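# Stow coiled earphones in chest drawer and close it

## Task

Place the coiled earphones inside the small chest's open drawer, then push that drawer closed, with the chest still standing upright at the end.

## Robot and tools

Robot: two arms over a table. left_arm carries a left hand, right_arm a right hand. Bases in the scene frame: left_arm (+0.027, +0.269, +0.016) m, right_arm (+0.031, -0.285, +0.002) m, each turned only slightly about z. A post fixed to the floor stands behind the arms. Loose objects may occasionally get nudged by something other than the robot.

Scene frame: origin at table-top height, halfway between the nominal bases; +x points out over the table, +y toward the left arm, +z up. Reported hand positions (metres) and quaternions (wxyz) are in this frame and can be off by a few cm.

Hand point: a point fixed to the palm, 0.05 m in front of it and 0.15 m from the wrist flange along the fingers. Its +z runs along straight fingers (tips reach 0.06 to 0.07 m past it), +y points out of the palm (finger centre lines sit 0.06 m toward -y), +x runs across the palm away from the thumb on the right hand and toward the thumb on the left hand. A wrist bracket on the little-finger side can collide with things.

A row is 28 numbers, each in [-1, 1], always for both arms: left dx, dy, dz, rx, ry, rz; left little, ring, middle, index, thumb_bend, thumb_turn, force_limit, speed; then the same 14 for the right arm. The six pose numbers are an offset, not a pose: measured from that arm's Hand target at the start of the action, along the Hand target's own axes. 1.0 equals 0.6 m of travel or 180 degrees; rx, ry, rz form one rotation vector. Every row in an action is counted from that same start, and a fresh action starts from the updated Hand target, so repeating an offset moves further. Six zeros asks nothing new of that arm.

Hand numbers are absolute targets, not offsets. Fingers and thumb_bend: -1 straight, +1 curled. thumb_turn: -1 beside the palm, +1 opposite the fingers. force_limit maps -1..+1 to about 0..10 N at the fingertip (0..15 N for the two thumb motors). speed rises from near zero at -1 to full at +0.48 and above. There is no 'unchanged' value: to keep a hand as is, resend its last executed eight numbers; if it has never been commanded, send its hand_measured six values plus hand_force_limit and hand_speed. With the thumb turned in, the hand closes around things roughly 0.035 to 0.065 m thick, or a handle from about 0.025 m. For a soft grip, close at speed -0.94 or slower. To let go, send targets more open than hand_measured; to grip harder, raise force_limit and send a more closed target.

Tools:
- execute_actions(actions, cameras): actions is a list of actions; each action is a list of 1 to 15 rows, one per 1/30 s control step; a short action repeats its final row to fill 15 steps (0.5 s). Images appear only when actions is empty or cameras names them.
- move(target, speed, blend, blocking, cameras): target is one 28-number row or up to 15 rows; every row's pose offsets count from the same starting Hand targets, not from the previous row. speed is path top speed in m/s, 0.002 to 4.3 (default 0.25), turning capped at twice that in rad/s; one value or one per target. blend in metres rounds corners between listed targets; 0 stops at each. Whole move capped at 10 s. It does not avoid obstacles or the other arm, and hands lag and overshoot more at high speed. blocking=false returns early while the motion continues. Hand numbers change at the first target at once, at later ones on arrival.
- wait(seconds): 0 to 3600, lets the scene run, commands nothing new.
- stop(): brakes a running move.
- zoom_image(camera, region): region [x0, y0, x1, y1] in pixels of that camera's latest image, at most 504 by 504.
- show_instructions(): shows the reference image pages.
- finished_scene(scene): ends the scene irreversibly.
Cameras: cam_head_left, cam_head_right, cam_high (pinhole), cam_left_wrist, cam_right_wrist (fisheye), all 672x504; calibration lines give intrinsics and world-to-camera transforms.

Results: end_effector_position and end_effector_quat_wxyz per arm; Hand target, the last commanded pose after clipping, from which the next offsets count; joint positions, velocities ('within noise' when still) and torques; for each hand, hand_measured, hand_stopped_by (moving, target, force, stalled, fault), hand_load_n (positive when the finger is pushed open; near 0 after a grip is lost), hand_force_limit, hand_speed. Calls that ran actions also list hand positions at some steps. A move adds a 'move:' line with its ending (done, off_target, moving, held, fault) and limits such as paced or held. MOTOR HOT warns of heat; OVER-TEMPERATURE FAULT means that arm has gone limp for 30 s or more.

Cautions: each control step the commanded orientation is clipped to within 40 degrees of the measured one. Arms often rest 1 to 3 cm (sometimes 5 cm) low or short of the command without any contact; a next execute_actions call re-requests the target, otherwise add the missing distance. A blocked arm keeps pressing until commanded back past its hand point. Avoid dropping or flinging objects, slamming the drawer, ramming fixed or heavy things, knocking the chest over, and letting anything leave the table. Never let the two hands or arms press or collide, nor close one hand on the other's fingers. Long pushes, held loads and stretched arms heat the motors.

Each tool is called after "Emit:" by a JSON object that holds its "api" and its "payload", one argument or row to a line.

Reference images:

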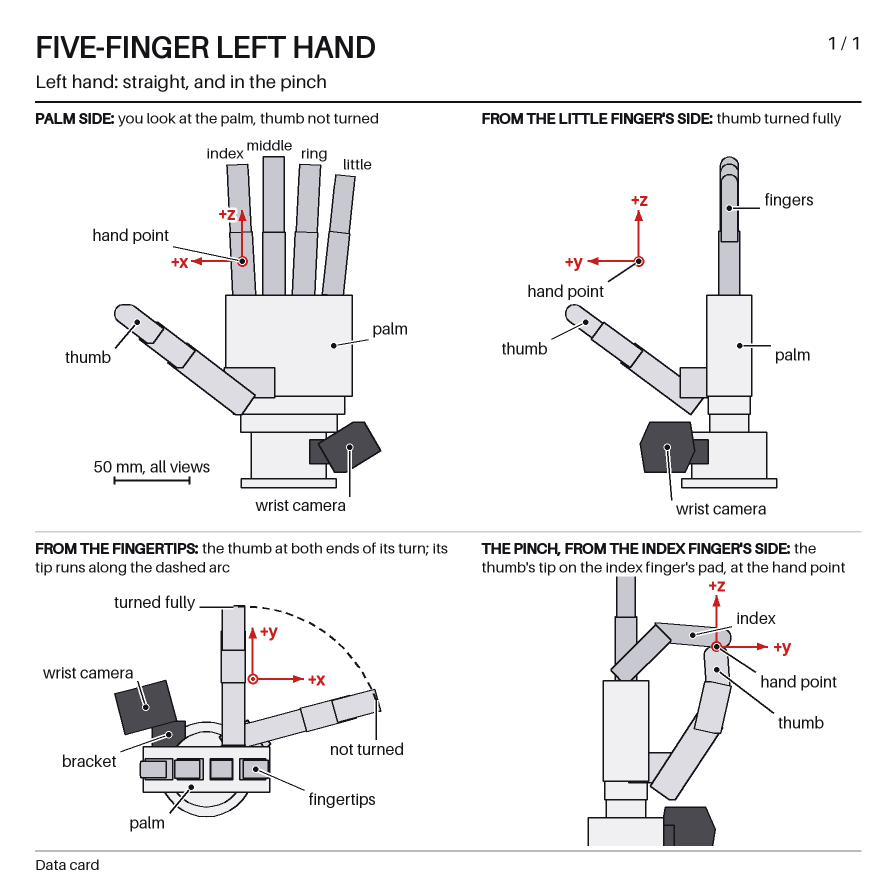

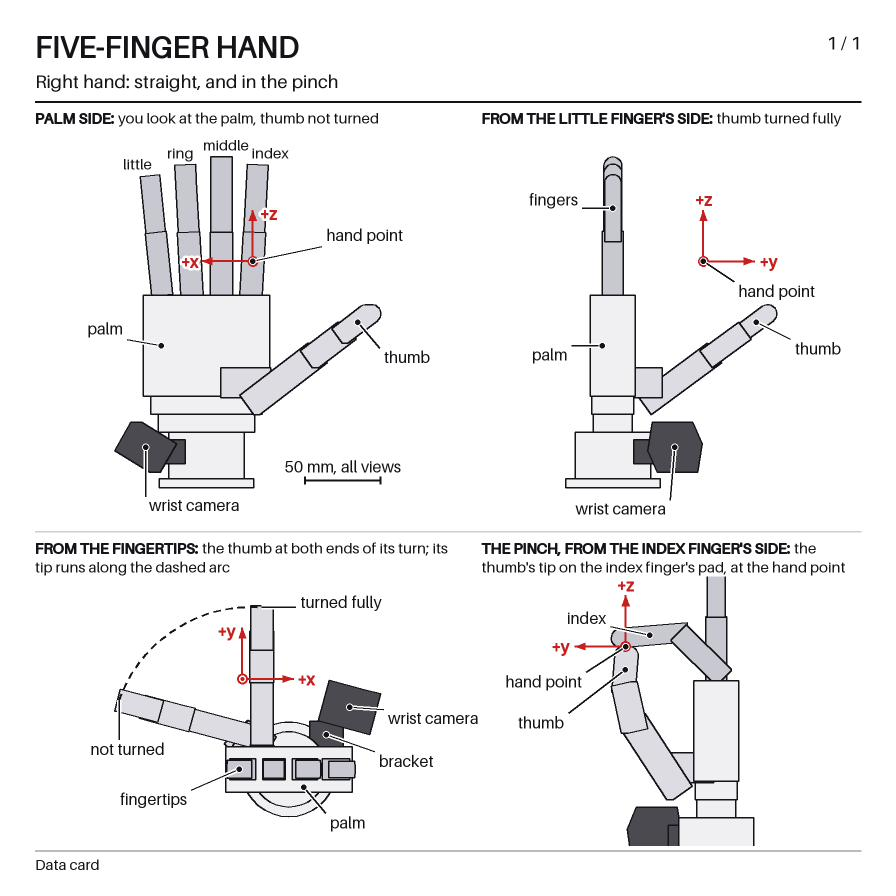

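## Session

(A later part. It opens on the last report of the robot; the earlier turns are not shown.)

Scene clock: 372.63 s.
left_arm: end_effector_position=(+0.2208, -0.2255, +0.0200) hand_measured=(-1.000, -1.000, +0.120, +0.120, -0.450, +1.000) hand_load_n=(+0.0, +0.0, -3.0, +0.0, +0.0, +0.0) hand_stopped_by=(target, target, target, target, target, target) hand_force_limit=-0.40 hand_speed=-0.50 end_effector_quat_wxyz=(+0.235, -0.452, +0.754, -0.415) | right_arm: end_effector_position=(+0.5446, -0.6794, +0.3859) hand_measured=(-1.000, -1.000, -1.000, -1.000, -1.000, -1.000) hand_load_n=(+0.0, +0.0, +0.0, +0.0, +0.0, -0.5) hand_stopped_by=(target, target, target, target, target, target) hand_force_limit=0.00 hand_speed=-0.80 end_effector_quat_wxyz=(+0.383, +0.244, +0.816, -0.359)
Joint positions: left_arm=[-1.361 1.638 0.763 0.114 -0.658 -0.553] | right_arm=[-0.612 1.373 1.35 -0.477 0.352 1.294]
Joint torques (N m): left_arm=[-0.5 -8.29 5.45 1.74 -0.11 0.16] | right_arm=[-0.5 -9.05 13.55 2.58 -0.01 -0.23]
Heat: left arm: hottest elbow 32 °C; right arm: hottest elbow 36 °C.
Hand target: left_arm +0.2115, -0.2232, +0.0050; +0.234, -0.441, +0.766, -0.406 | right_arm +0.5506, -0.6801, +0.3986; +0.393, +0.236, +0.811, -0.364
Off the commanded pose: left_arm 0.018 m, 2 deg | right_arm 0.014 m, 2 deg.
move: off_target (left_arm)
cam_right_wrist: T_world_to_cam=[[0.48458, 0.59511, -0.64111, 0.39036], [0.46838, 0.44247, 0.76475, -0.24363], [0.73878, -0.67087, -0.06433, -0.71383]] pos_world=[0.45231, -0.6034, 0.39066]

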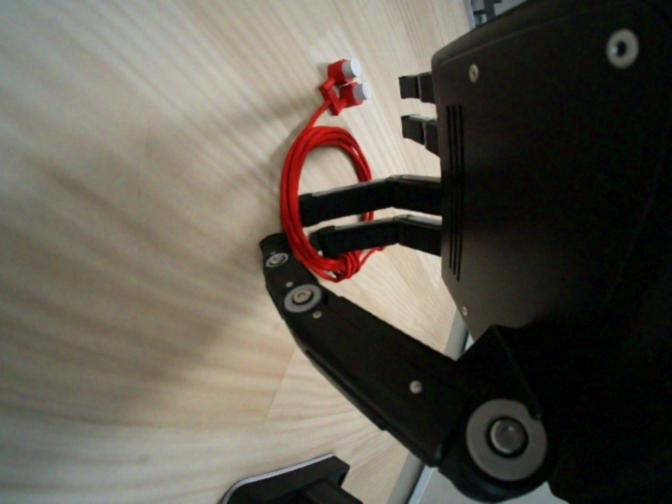

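Emit:
{"api": "move", "payload": {
  "target": [0,0,0,0,0,0,-1,-1,0.45,0.45,0.0,1,-0.4,-0.9,0,0,0,0,0,0,-1,-1,-1,-1,-1,-1,0,-0.8],
  "speed": 0.04,
  "cameras": ["cam_right_wrist"]
}}

Emit:
{"api": "zoom_image", "payload": {
  "camera": "cam_right_wrist",
  "region": [200, 90, 440, 330]
}}

Scene clock: 376.53 s.
left_arm: end_effector_position=(+0.2205, -0.2255, +0.0173) hand_measured=(-1.000, -1.000, +0.286, +0.450, -0.348, +1.000) hand_load_n=(+0.0, +0.0, +5.0, +0.0, +4.5, +0.5) hand_stopped_by=(target, target, force, target, force, target) hand_force_limit=-0.40 hand_speed=-0.90 end_effector_quat_wxyz=(+0.234, -0.451, +0.755, -0.413) | right_arm: end_effector_position=(+0.5446, -0.6794, +0.3859) hand_measured=(-1.000, -1.000, -1.000, -1.000, -1.000, -1.000) hand_load_n=(+0.0, +0.0, +0.0, +0.0, +0.0, -0.5) hand_stopped_by=(target, target, target, target, target, target) hand_force_limit=0.00 hand_speed=-0.80 end_effector_quat_wxyz=(+0.383, +0.244, +0.816, -0.359)
Joint positions: left_arm=[-1.361 1.644 0.763 0.116 -0.656 -0.553] | right_arm=[-0.612 1.373 1.35 -0.477 0.352 1.294]
Joint torques (N m): left_arm=[-0.5 -8.76 5.46 1.65 -0.17 0.16] | right_arm=[-0.26 -9.11 13.44 2.62 0.01 -0.2]
Heat: left arm: hottest elbow 32 °C; right arm: hottest elbow 36 °C.
Hand target: left_arm +0.2115, -0.2231, +0.0048; +0.234, -0.441, +0.766, -0.406 | right_arm +0.5506, -0.6801, +0.3986; +0.393, +0.236, +0.811, -0.364
Off the commanded pose: left_arm 0.015 m, 2 deg | right_arm 0.014 m, 2 deg.
move: done
cam_right_wrist: T_world_to_cam=[[0.48458, 0.59511, -0.64111, 0.39036], [0.46838, 0.44247, 0.76475, -0.24363], [0.73878, -0.67087, -0.06433, -0.71383]] pos_world=[0.45231, -0.6034, 0.39066]

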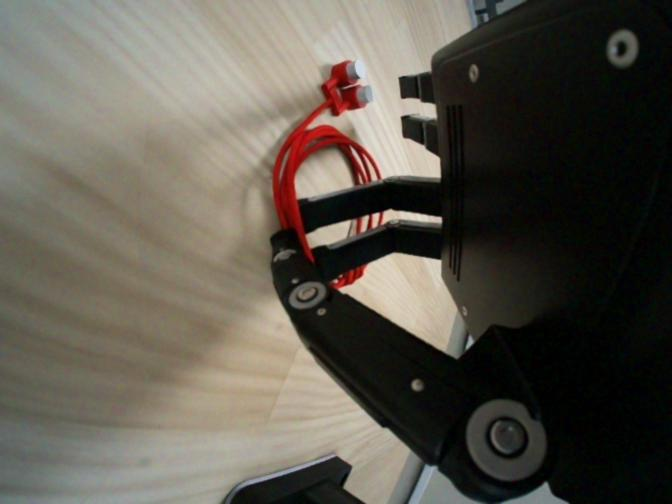

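Scaled by 2.100 from the camera's image (finer frame: 960x720).

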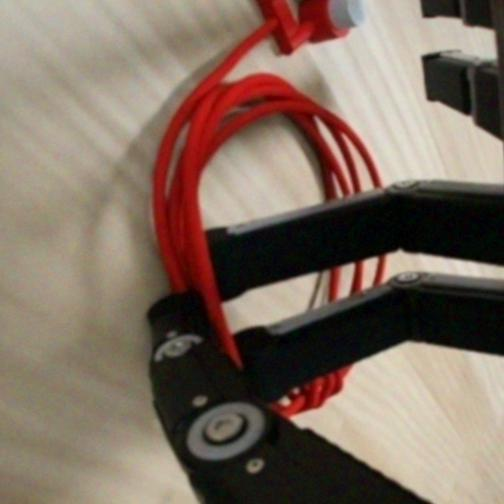

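Emit:
{"api": "move", "payload": {
  "target": [0,-0.0828,-0.0563,0,0,0,-1,-1,0.45,0.45,0.0,1,-0.4,-0.9,0,0,0,0,0,0,-1,-1,-1,-1,-1,-1,0,-0.8],
  "speed": 0.06,
  "cameras": ["cam_right_wrist", "cam_high","cam_head_left"]
}}

Emit:
{"api": "zoom_image", "payload": {
  "camera": "cam_right_wrist",
  "region": [200, 90, 440, 330]
}}

Scene clock: 381.47 s.
left_arm: end_effector_position=(+0.2149, -0.2047, +0.0475) hand_measured=(-1.000, -1.000, +0.286, +0.450, -0.348, +1.000) hand_load_n=(+0.0, +0.0, +2.5, +0.0, +2.0, +0.0) hand_stopped_by=(target, target, force, target, force, target) hand_force_limit=-0.40 hand_speed=-0.90 end_effector_quat_wxyz=(+0.240, -0.447, +0.768, -0.391) | right_arm: end_effector_position=(+0.5446, -0.6794, +0.3859) hand_measured=(-1.000, -1.000, -1.000, -1.000, -1.000, -1.000) hand_load_n=(+0.0, +0.0, +0.0, -0.5, +0.0, +0.0) hand_stopped_by=(target, target, target, target, target, target) hand_force_limit=0.00 hand_speed=-0.80 end_effector_quat_wxyz=(+0.383, +0.244, +0.816, -0.359)
Joint positions: left_arm=[-1.361 1.53 0.766 -0.054 -0.653 -0.553] | right_arm=[-0.612 1.373 1.35 -0.477 0.352 1.294]
Joint torques (N m): left_arm=[-0.56 -9.82 9.73 0.94 -0.3 0.16] | right_arm=[-0.21 -9 13.41 2.56 -0.02 -0.22]
Heat: left arm: hottest elbow 32 °C; right arm: hottest elbow 36 °C.
Hand target: left_arm +0.2115, -0.2231, +0.0650; +0.234, -0.441, +0.766, -0.406 | right_arm +0.5506, -0.6801, +0.3986; +0.393, +0.236, +0.811, -0.364
Off the commanded pose: left_arm 0.026 m, 2 deg | right_arm 0.014 m, 2 deg.
move: off_target (left_arm)
cam_right_wrist: T_world_to_cam=[[0.48458, 0.59511, -0.64111, 0.39036], [0.46838, 0.44247, 0.76475, -0.24363], [0.73878, -0.67087, -0.06433, -0.71383]] pos_world=[0.45231, -0.6034, 0.39066]
Images, in order (width x height): cam_head_left 672x504, cam_high 672x504, cam_right_wrist 672x504.

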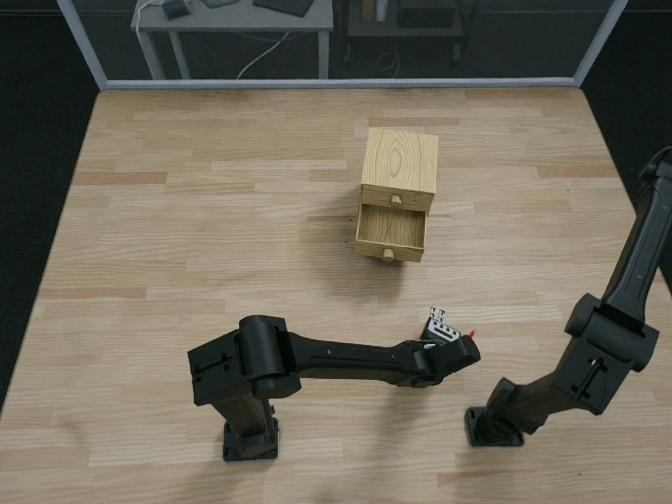

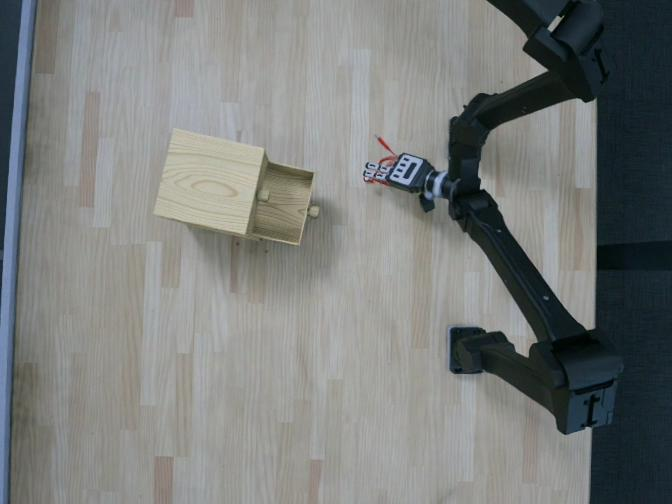

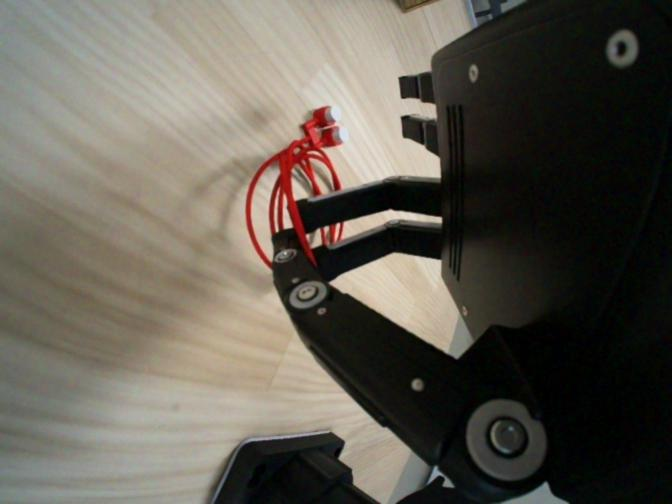

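Scaled by 2.100 from the camera's image (finer frame: 960x720).

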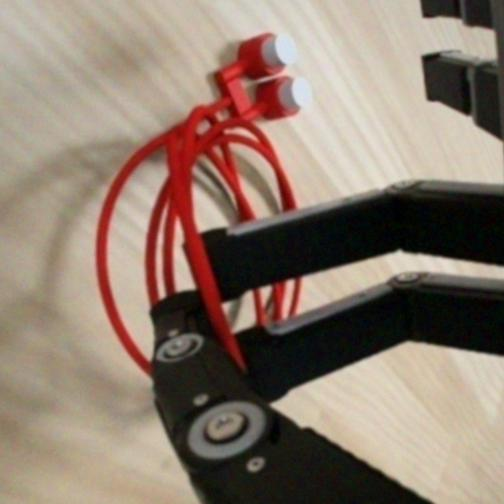

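Emit:
{"api": "move", "payload": {
  "target": [0,0,0,0,0,0,-1,-1,0.5,0.45,0.05,1,-0.3,-0.9,0,0,0,0,0,0,-1,-1,-1,-1,-1,-1,0,-0.8],
  "speed": 0.06
}}

Emit:
{"api": "move", "payload": {
  "target": [0,-0.12,-0.08,0,0,0,-1,-1,0.5,0.45,0.05,1,-0.3,-0.9,0,0,0,0,0,0,-1,-1,-1,-1,-1,-1,0,-0.8],
  "speed": 0.1,
  "cameras": ["cam_right_wrist", "cam_high","cam_head_left","cam_head_right"]
}}

Emit:
{"api": "zoom_image", "payload": {
  "camera": "cam_right_wrist",
  "region": [200, 90, 440, 330]
}}

Emit:
{"api": "zoom_image", "payload": {
  "camera": "cam_high",
  "region": [340, 110, 480, 250]
}}

Scene clock: 388.03 s.
left_arm: end_effector_position=(+0.2149, -0.2047, +0.0475) hand_measured=(-1.000, -1.000, +0.292, +0.450, -0.332, +1.000) hand_load_n=(+0.0, +0.0, +4.5, +0.0, +5.5, +0.5) hand_stopped_by=(target, target, force, target, force, target) hand_force_limit=-0.30 hand_speed=-0.90 end_effector_quat_wxyz=(+0.240, -0.447, +0.768, -0.391) | right_arm: end_effector_position=(+0.5446, -0.6794, +0.3859) hand_measured=(-1.000, -1.000, -1.000, -1.000, -1.000, -1.000) hand_load_n=(-0.5, +0.0, +0.0, +0.0, +0.0, -0.5) hand_stopped_by=(target, target, target, target, target, target) hand_force_limit=0.00 hand_speed=-0.80 end_effector_quat_wxyz=(+0.383, +0.244, +0.816, -0.359)
Joint positions: left_arm=[-1.361 1.53 0.766 -0.054 -0.653 -0.553] | right_arm=[-0.612 1.373 1.35 -0.477 0.352 1.294]
Joint torques (N m): left_arm=[-0.56 -9.76 9.73 0.92 -0.3 0.16] | right_arm=[-0.32 -8.94 13.41 2.52 0.01 -0.23]
Heat: left arm: hottest elbow 32 °C; right arm: hottest elbow 36 °C.
Hand target: left_arm +0.2115, -0.2231, +0.0650; +0.234, -0.441, +0.766, -0.406 | right_arm +0.5506, -0.6801, +0.3986; +0.393, +0.236, +0.811, -0.364
Off the commanded pose: left_arm 0.026 m, 2 deg | right_arm 0.014 m, 2 deg.
move: done

Scene clock: 389.43 s.
left_arm: end_effector_position=(+0.2156, -0.2082, +0.1326) hand_measured=(-1.000, -1.000, +0.292, +0.450, -0.332, +1.000) hand_load_n=(+0.0, +0.0, +4.5, +0.5, +5.5, +0.5) hand_stopped_by=(target, target, force, target, force, target) hand_force_limit=-0.30 hand_speed=-0.90 end_effector_quat_wxyz=(+0.239, -0.447, +0.768, -0.392) | right_arm: end_effector_position=(+0.5446, -0.6794, +0.3859) hand_measured=(-1.000, -1.000, -1.000, -1.000, -1.000, -1.000) hand_load_n=(+0.0, +0.0, +0.0, +0.0, +0.0, +0.0) hand_stopped_by=(target, target, target, target, target, target) hand_force_limit=0.00 hand_speed=-0.80 end_effector_quat_wxyz=(+0.383, +0.244, +0.816, -0.359)
Joint positions: left_arm=[-1.361 1.383 0.883 -0.316 -0.653 -0.553] | right_arm=[-0.612 1.373 1.35 -0.477 0.352 1.294]
Joint torques (N m): left_arm=[-0.44 -8.82 11.12 0.94 -0.29 0.17] | right_arm=[0.03 -9 13.45 2.62 0.01 -0.23]
Heat: left arm: hottest elbow 32 °C; right arm: hottest elbow 36 °C.
Hand target: left_arm +0.2120, -0.2235, +0.1516; +0.234, -0.441, +0.766, -0.406 | right_arm +0.5506, -0.6801, +0.3986; +0.393, +0.236, +0.811, -0.364
Off the commanded pose: left_arm 0.025 m, 2 deg | right_arm 0.014 m, 2 deg.
move: off_target (left_arm)
cam_right_wrist: T_world_to_cam=[[0.48458, 0.59511, -0.64111, 0.39036], [0.46838, 0.44247, 0.76475, -0.24363], [0.73878, -0.67087, -0.06433, -0.71383]] pos_world=[0.45231, -0.6034, 0.39066]
Images, in order (width x height): cam_head_left 672x504, cam_head_right 672x504, cam_high 672x504, cam_right_wrist 672x504.

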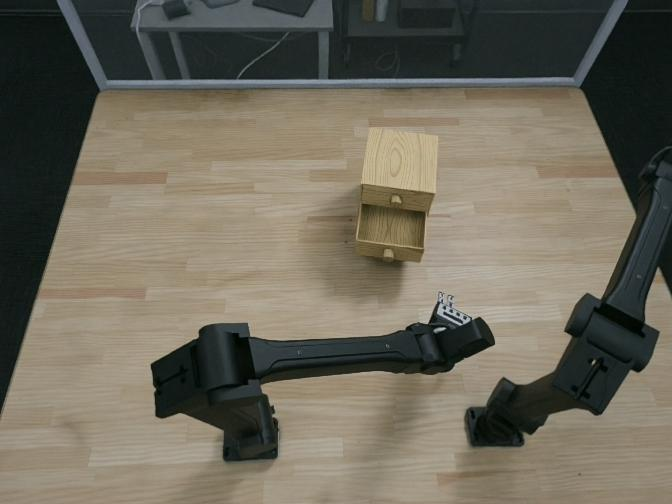

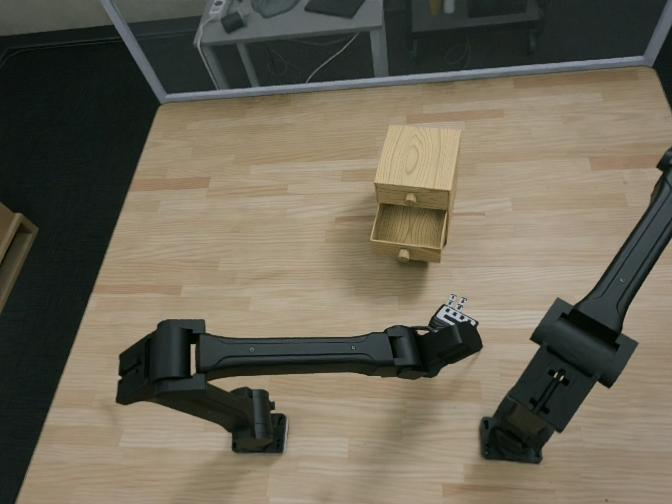

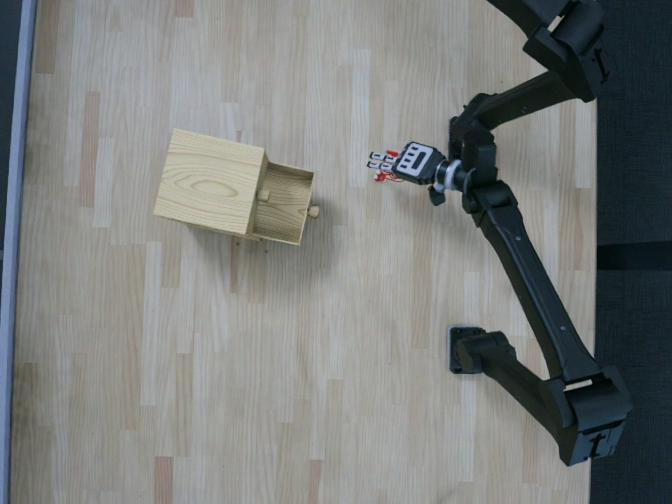

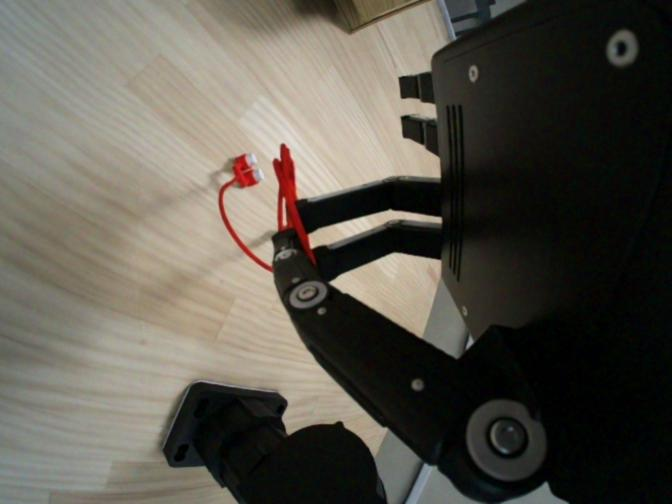

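Scaled by 2.100 from the camera's image (finer frame: 960x720).

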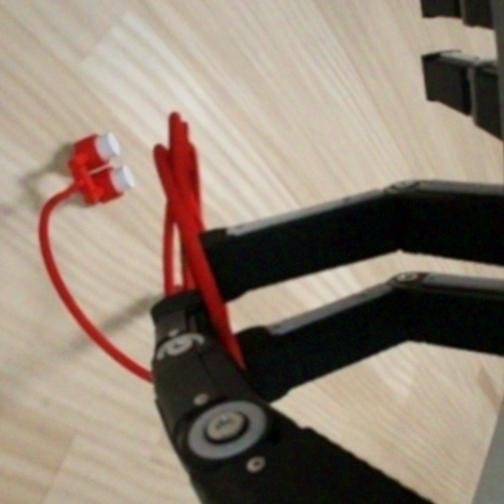

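Scaled by 3.600 from the camera's image (finer frame: 960x720).

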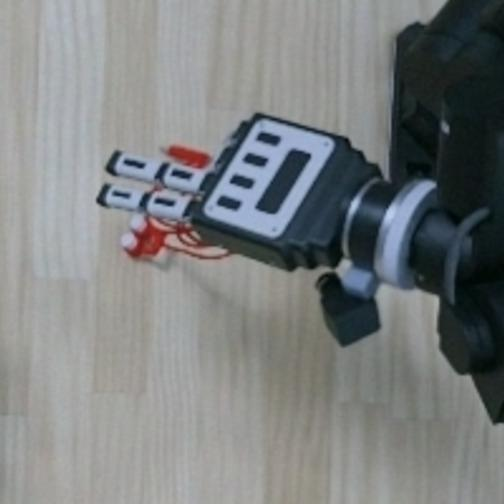

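Emit:
{"api": "move", "payload": {
  "target": [0,-0.2043,-0.1388,0,0,0,0.9,0.9,0.5,0.45,0.05,1,-0.3,-0.9,0,0,0,0,0,0,-1,-1,-1,-1,-1,-1,0,-0.8],
  "speed": 0.15,
  "cameras": ["cam_right_wrist", "cam_high"]
}}

Scene clock: 413.27 s.
left_arm: end_effector_position=(+0.2168, -0.2136, +0.2790) hand_measured=(+0.666, +0.666, +0.292, +0.450, -0.332, +1.000) hand_load_n=(+0.0, +0.0, +4.5, +0.0, +5.5, +0.0) hand_stopped_by=(moving, moving, force, target, force, target) hand_force_limit=-0.30 hand_speed=-0.90 end_effector_quat_wxyz=(+0.239, -0.447, +0.768, -0.392) | right_arm: end_effector_position=(+0.5446, -0.6794, +0.3859) hand_measured=(-1.000, -1.000, -1.000, -1.000, -1.000, -1.000) hand_load_n=(+0.0, +0.0, +0.0, +0.0, +0.0, +0.0) hand_stopped_by=(target, target, target, target, target, target) hand_force_limit=0.00 hand_speed=-0.80 end_effector_quat_wxyz=(+0.383, +0.244, +0.816, -0.359)
Joint positions: left_arm=[-1.361 1.279 1.189 -0.725 -0.652 -0.553] | right_arm=[-0.612 1.373 1.35 -0.477 0.352 1.294]
Joint torques (N m): left_arm=[-0.44 -8.29 12.22 0.91 -0.32 0.18] | right_arm=[-0.38 -9.11 13.45 2.62 -0.02 -0.25]
Heat: left arm: hottest elbow 34 °C; right arm: hottest elbow 36 °C.
Hand target: left_arm +0.2119, -0.2234, +0.2997; +0.234, -0.441, +0.766, -0.406 | right_arm +0.5506, -0.6801, +0.3986; +0.393, +0.236, +0.811, -0.364
Off the commanded pose: left_arm 0.023 m, 2 deg | right_arm 0.014 m, 2 deg.
move: moving (left_arm; no rest 5 s after the path's end)
cam_right_wrist: T_world_to_cam=[[0.48458, 0.59511, -0.64111, 0.39036], [0.46838, 0.44247, 0.76475, -0.24363], [0.73878, -0.67087, -0.06433, -0.71383]] pos_world=[0.45231, -0.6034, 0.39066]
Images, in order (width x height): cam_high 672x504, cam_right_wrist 672x504.

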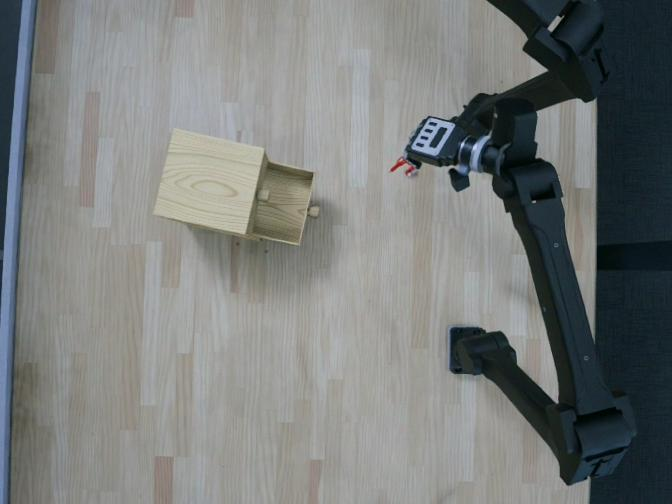

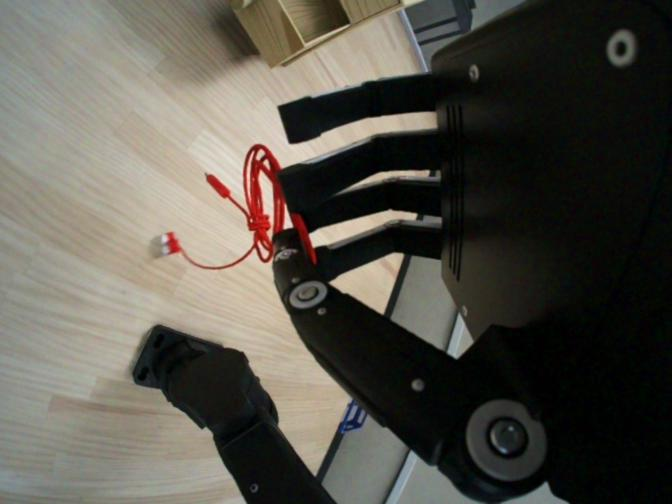

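Emit:
{"api": "move", "payload": {
  "target": [-0.4117,-0.1917,0.2528,-0.039,-0.083,-0.056,0.9,0.9,0.5,0.45,0.05,1,-0.3,0,0,0,0,0,0,0,-1,-1,-1,-1,-1,-1,0,-0.8],
  "speed": 0.15,
  "cameras": ["all"]
}}

Emit:
{"api": "zoom_image", "payload": {
  "camera": "cam_right_wrist",
  "region": [100, 90, 440, 430]
}}

Emit:
{"api": "zoom_image", "payload": {
  "camera": "cam_high",
  "region": [220, 110, 400, 260]
}}

Emit:
{"api": "zoom_image", "payload": {
  "camera": "cam_head_left",
  "region": [320, 150, 480, 310]
}}

Emit:
{"api": "zoom_image", "payload": {
  "camera": "cam_head_right",
  "region": [320, 150, 480, 310]
}}

Scene clock: 421.03 s.
left_arm: end_effector_position=(+0.4904, -0.1018, +0.2892) hand_measured=(+0.900, +0.900, +0.292, +0.450, -0.332, +1.000) hand_load_n=(+0.0, +0.0, +5.0, +0.0, +5.5, +0.5) hand_stopped_by=(target, target, force, target, force, target) hand_force_limit=-0.30 hand_speed=0.00 end_effector_quat_wxyz=(+0.262, -0.573, +0.714, -0.305) | right_arm: end_effector_position=(+0.5446, -0.6794, +0.3859) hand_measured=(-1.000, -1.000, -1.000, -1.000, -1.000, -1.000) hand_load_n=(+0.0, +0.0, +0.0, +0.0, +0.0, -0.5) hand_stopped_by=(target, target, target, target, target, target) hand_force_limit=0.00 hand_speed=-0.80 end_effector_quat_wxyz=(+0.383, +0.244, +0.816, -0.359)
Joint positions: left_arm=[-0.747 1.488 1.462 -0.792 -0.385 -0.347] | right_arm=[-0.612 1.373 1.35 -0.477 0.352 1.294]
Joint torques (N m): left_arm=[0.97 -10.87 12.96 0.98 -0.14 0.22] | right_arm=[-0.15 -8.82 13.39 2.61 0 -0.21]
Heat: left arm: hottest elbow 34 °C; right arm: hottest elbow 36 °C.
Hand target: left_arm +0.5003, -0.1055, +0.3099; +0.267, -0.568, +0.711, -0.317 | right_arm +0.5506, -0.6801, +0.3986; +0.393, +0.236, +0.811, -0.364
Off the commanded pose: left_arm 0.023 m, 2 deg | right_arm 0.014 m, 2 deg.
move: off_target (left_arm)
cam_left_wrist: T_world_to_cam=[[0.60851, -0.38069, 0.69627, -0.54149], [-0.67223, -0.71355, 0.19737, 0.20074], [0.42169, -0.58815, -0.69012, 0.04591]] pos_world=[0.44509, -0.03589, 0.36909]
cam_right_wrist: T_world_to_cam=[[0.48458, 0.59511, -0.64111, 0.39036], [0.46838, 0.44247, 0.76475, -0.24363], [0.73878, -0.67087, -0.06433, -0.71383]] pos_world=[0.45231, -0.6034, 0.39066]

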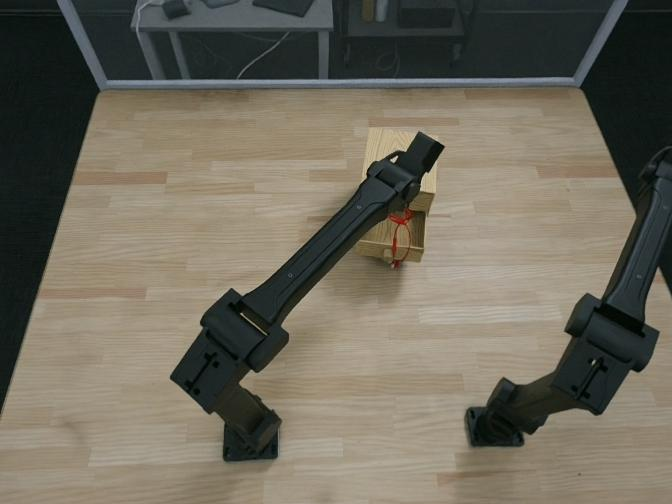

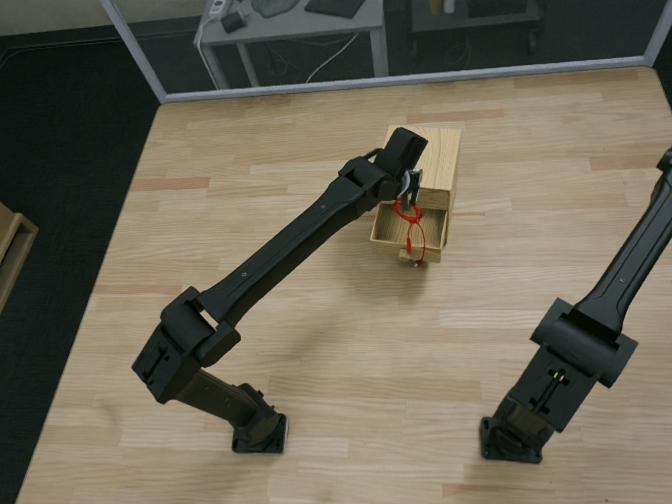

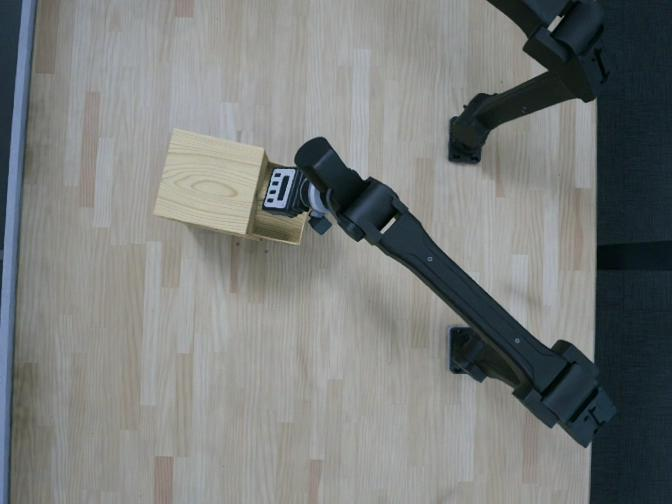

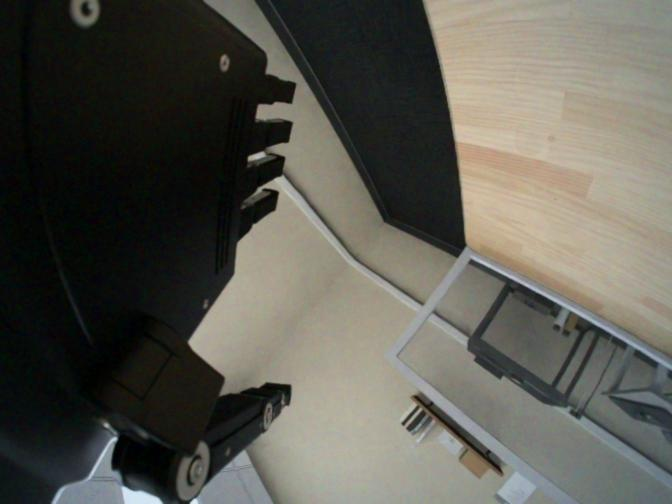

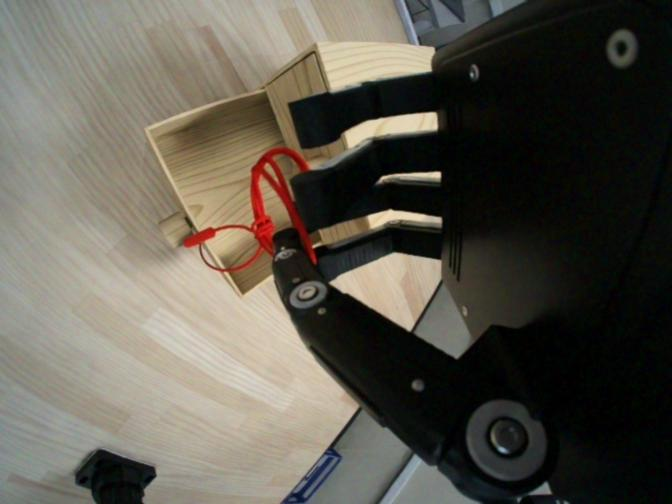

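Scaled by 1.482 from the camera's image (finer frame: 960x720).

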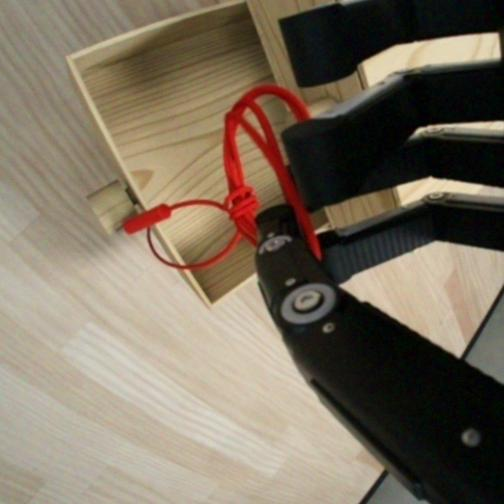

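Scaled by 2.800 from the camera's image (finer frame: 960x720).

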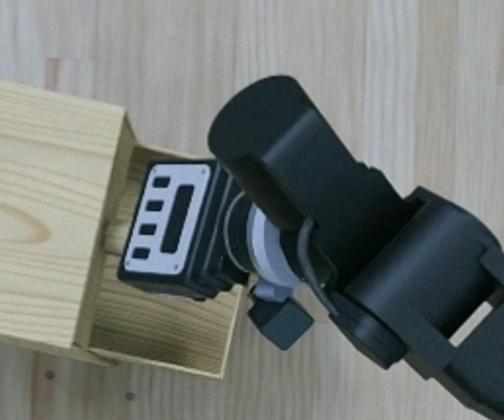

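Scaled by 3.150 from the camera's image (finer frame: 960x720).

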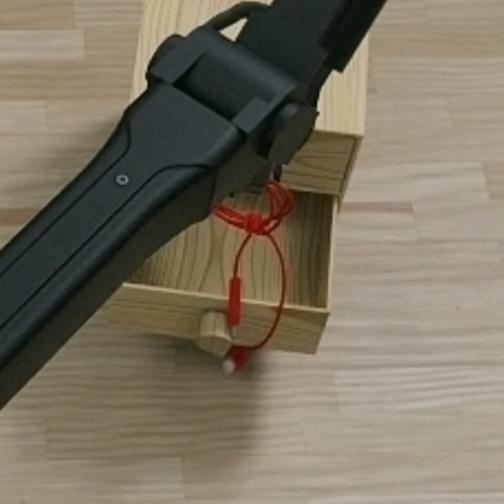

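Scaled by 3.150 from the camera's image (finer frame: 960x720).

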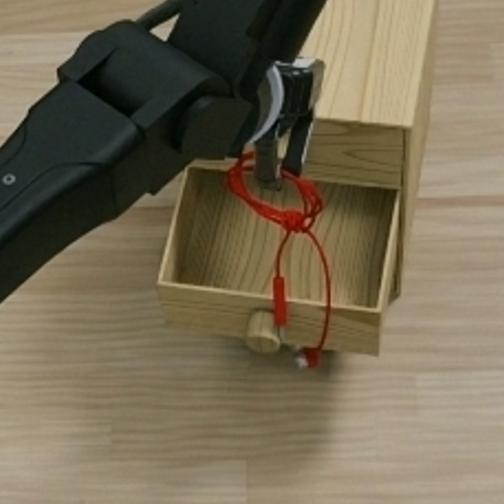

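Emit:
{"api": "move", "payload": {
  "target": [
    [0.0247,0.0745,-0.0863,0,0,0,0.9,0.9,0.5,0.45,0.05,1,-0.3,0,0,0,0,0,0,0,-1,-1,-1,-1,-1,-1,0,-0.8],
    [0.0207,-0.0763,-0.2175,0,0,0,0.9,0.9,0.5,0.45,0.05,1,-0.3,0,0,0,0,0,0,0,-1,-1,-1,-1,-1,-1,0,-0.8],
    [-0.0128,-0.1775,-0.1004,0,0,0,0.9,0.9,0.5,0.45,0.05,1,-0.3,0,0,0,0,0,0,0,-1,-1,-1,-1,-1,-1,0,-0.8]
  ],
  "speed": 0.1,
  "blend": [0.02,0.02,0],
  "cameras": ["all"]
}}

Emit:
{"api": "zoom_image", "payload": {
  "camera": "cam_head_left",
  "region": [320, 150, 480, 310]
}}

Emit:
{"api": "zoom_image", "payload": {
  "camera": "cam_head_right",
  "region": [320, 150, 480, 310]
}}

Emit:
{"api": "zoom_image", "payload": {
  "camera": "cam_high",
  "region": [220, 110, 400, 260]
}}

Emit:
{"api": "zoom_image", "payload": {
  "camera": "cam_right_wrist",
  "region": [60, 40, 440, 420]
}}

Scene clock: 446.97 s.
left_arm: end_effector_position=(+0.5158, -0.1063, +0.4093) hand_measured=(+0.900, +0.900, +0.292, +0.450, -0.332, +1.000) hand_load_n=(+0.0, +0.0, +4.5, +0.5, +5.5, +0.5) hand_stopped_by=(target, target, force, target, force, target) hand_force_limit=-0.30 hand_speed=0.00 end_effector_quat_wxyz=(+0.260, -0.572, +0.717, -0.301) | right_arm: end_effector_position=(+0.5446, -0.6794, +0.3859) hand_measured=(-1.000, -1.000, -1.000, -1.000, -1.000, -1.000) hand_load_n=(+0.0, +0.0, +0.0, +0.0, +0.0, +0.0) hand_stopped_by=(target, target, target, target, target, target) hand_force_limit=0.00 hand_speed=-0.80 end_effector_quat_wxyz=(+0.383, +0.244, +0.816, -0.359)
Joint positions: left_arm=[-0.72 1.599 1.911 -1.131 -0.363 -0.323] | right_arm=[-0.612 1.373 1.35 -0.477 0.352 1.294]
Joint torques (N m): left_arm=[1.26 -12.04 12.51 1.37 -0.12 0.23] | right_arm=[-0.32 -8.59 13.31 2.65 -0.03 -0.23]
Heat: left arm: hottest elbow 35 °C; right arm: hottest elbow 36 °C.
Hand target: left_arm +0.5254, -0.1054, +0.4300; +0.267, -0.568, +0.711, -0.317 | right_arm +0.5506, -0.6801, +0.3986; +0.393, +0.236, +0.811, -0.364
Off the commanded pose: left_arm 0.023 m, 2 deg | right_arm 0.014 m, 2 deg.
move: off_target (left_arm)
cam_left_wrist: T_world_to_cam=[[0.61192, -0.38737, 0.68957, -0.64202], [-0.67405, -0.71153, 0.19844, 0.19161], [0.41378, -0.58623, -0.6965, 0.12242]] pos_world=[0.47137, -0.0406, 0.48996]
cam_right_wrist: T_world_to_cam=[[0.48458, 0.59511, -0.64111, 0.39036], [0.46838, 0.44247, 0.76475, -0.24363], [0.73878, -0.67087, -0.06433, -0.71383]] pos_world=[0.45231, -0.6034, 0.39066]

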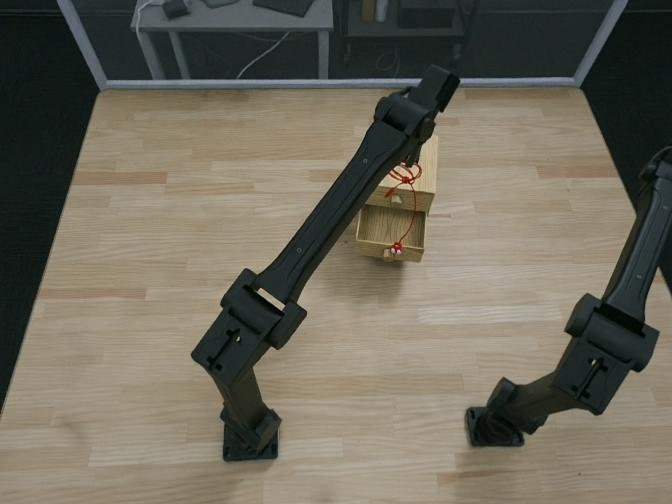

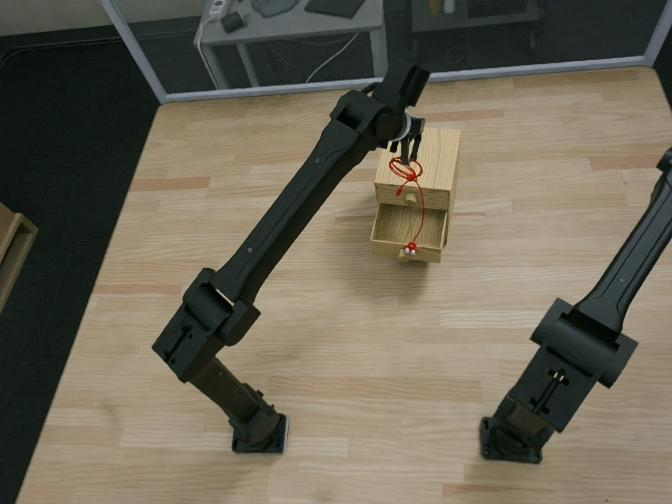

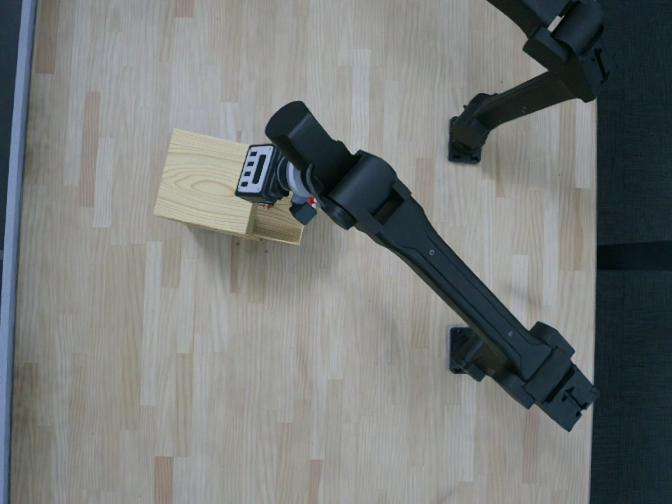

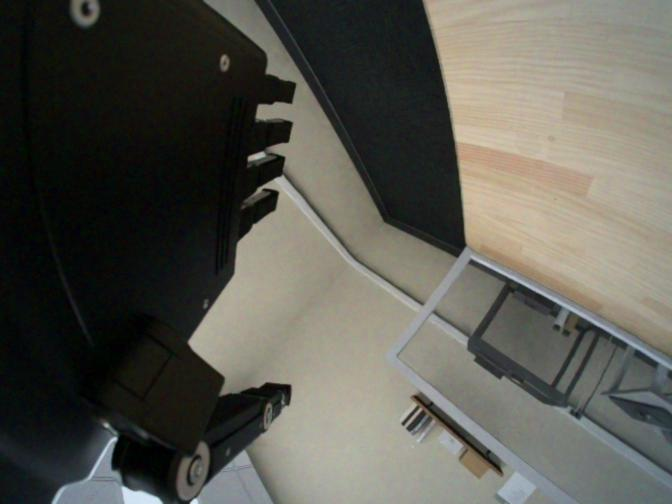

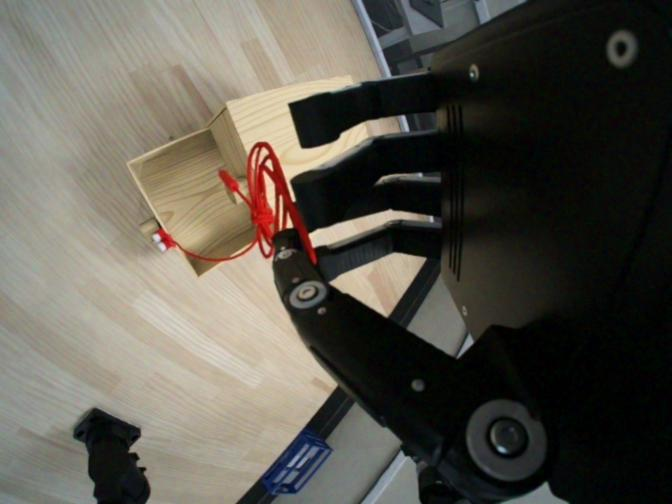

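Scaled by 3.150 from the camera's image (finer frame: 960x720).

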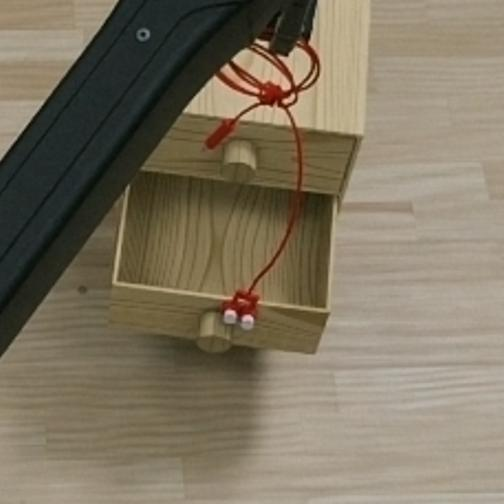

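Scaled by 3.150 from the camera's image (finer frame: 960x720).

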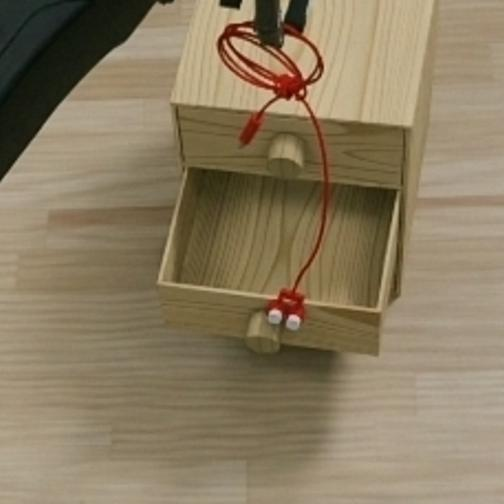

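Scaled by 2.800 from the camera's image (finer frame: 960x720).

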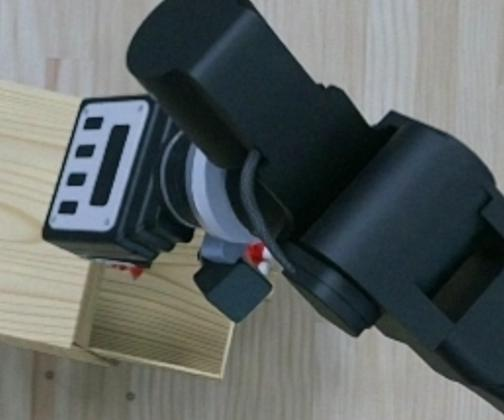

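Scaled by 1.326 from the camera's image (finer frame: 960x720).

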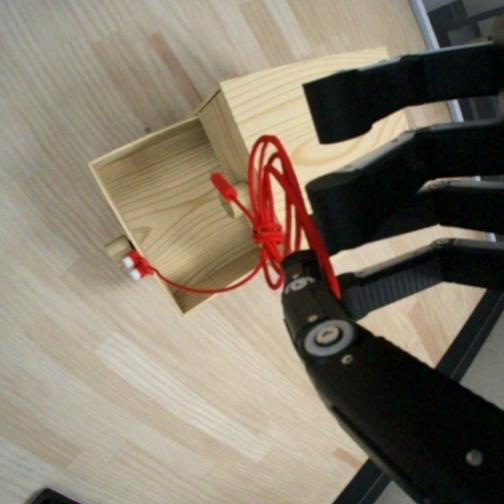

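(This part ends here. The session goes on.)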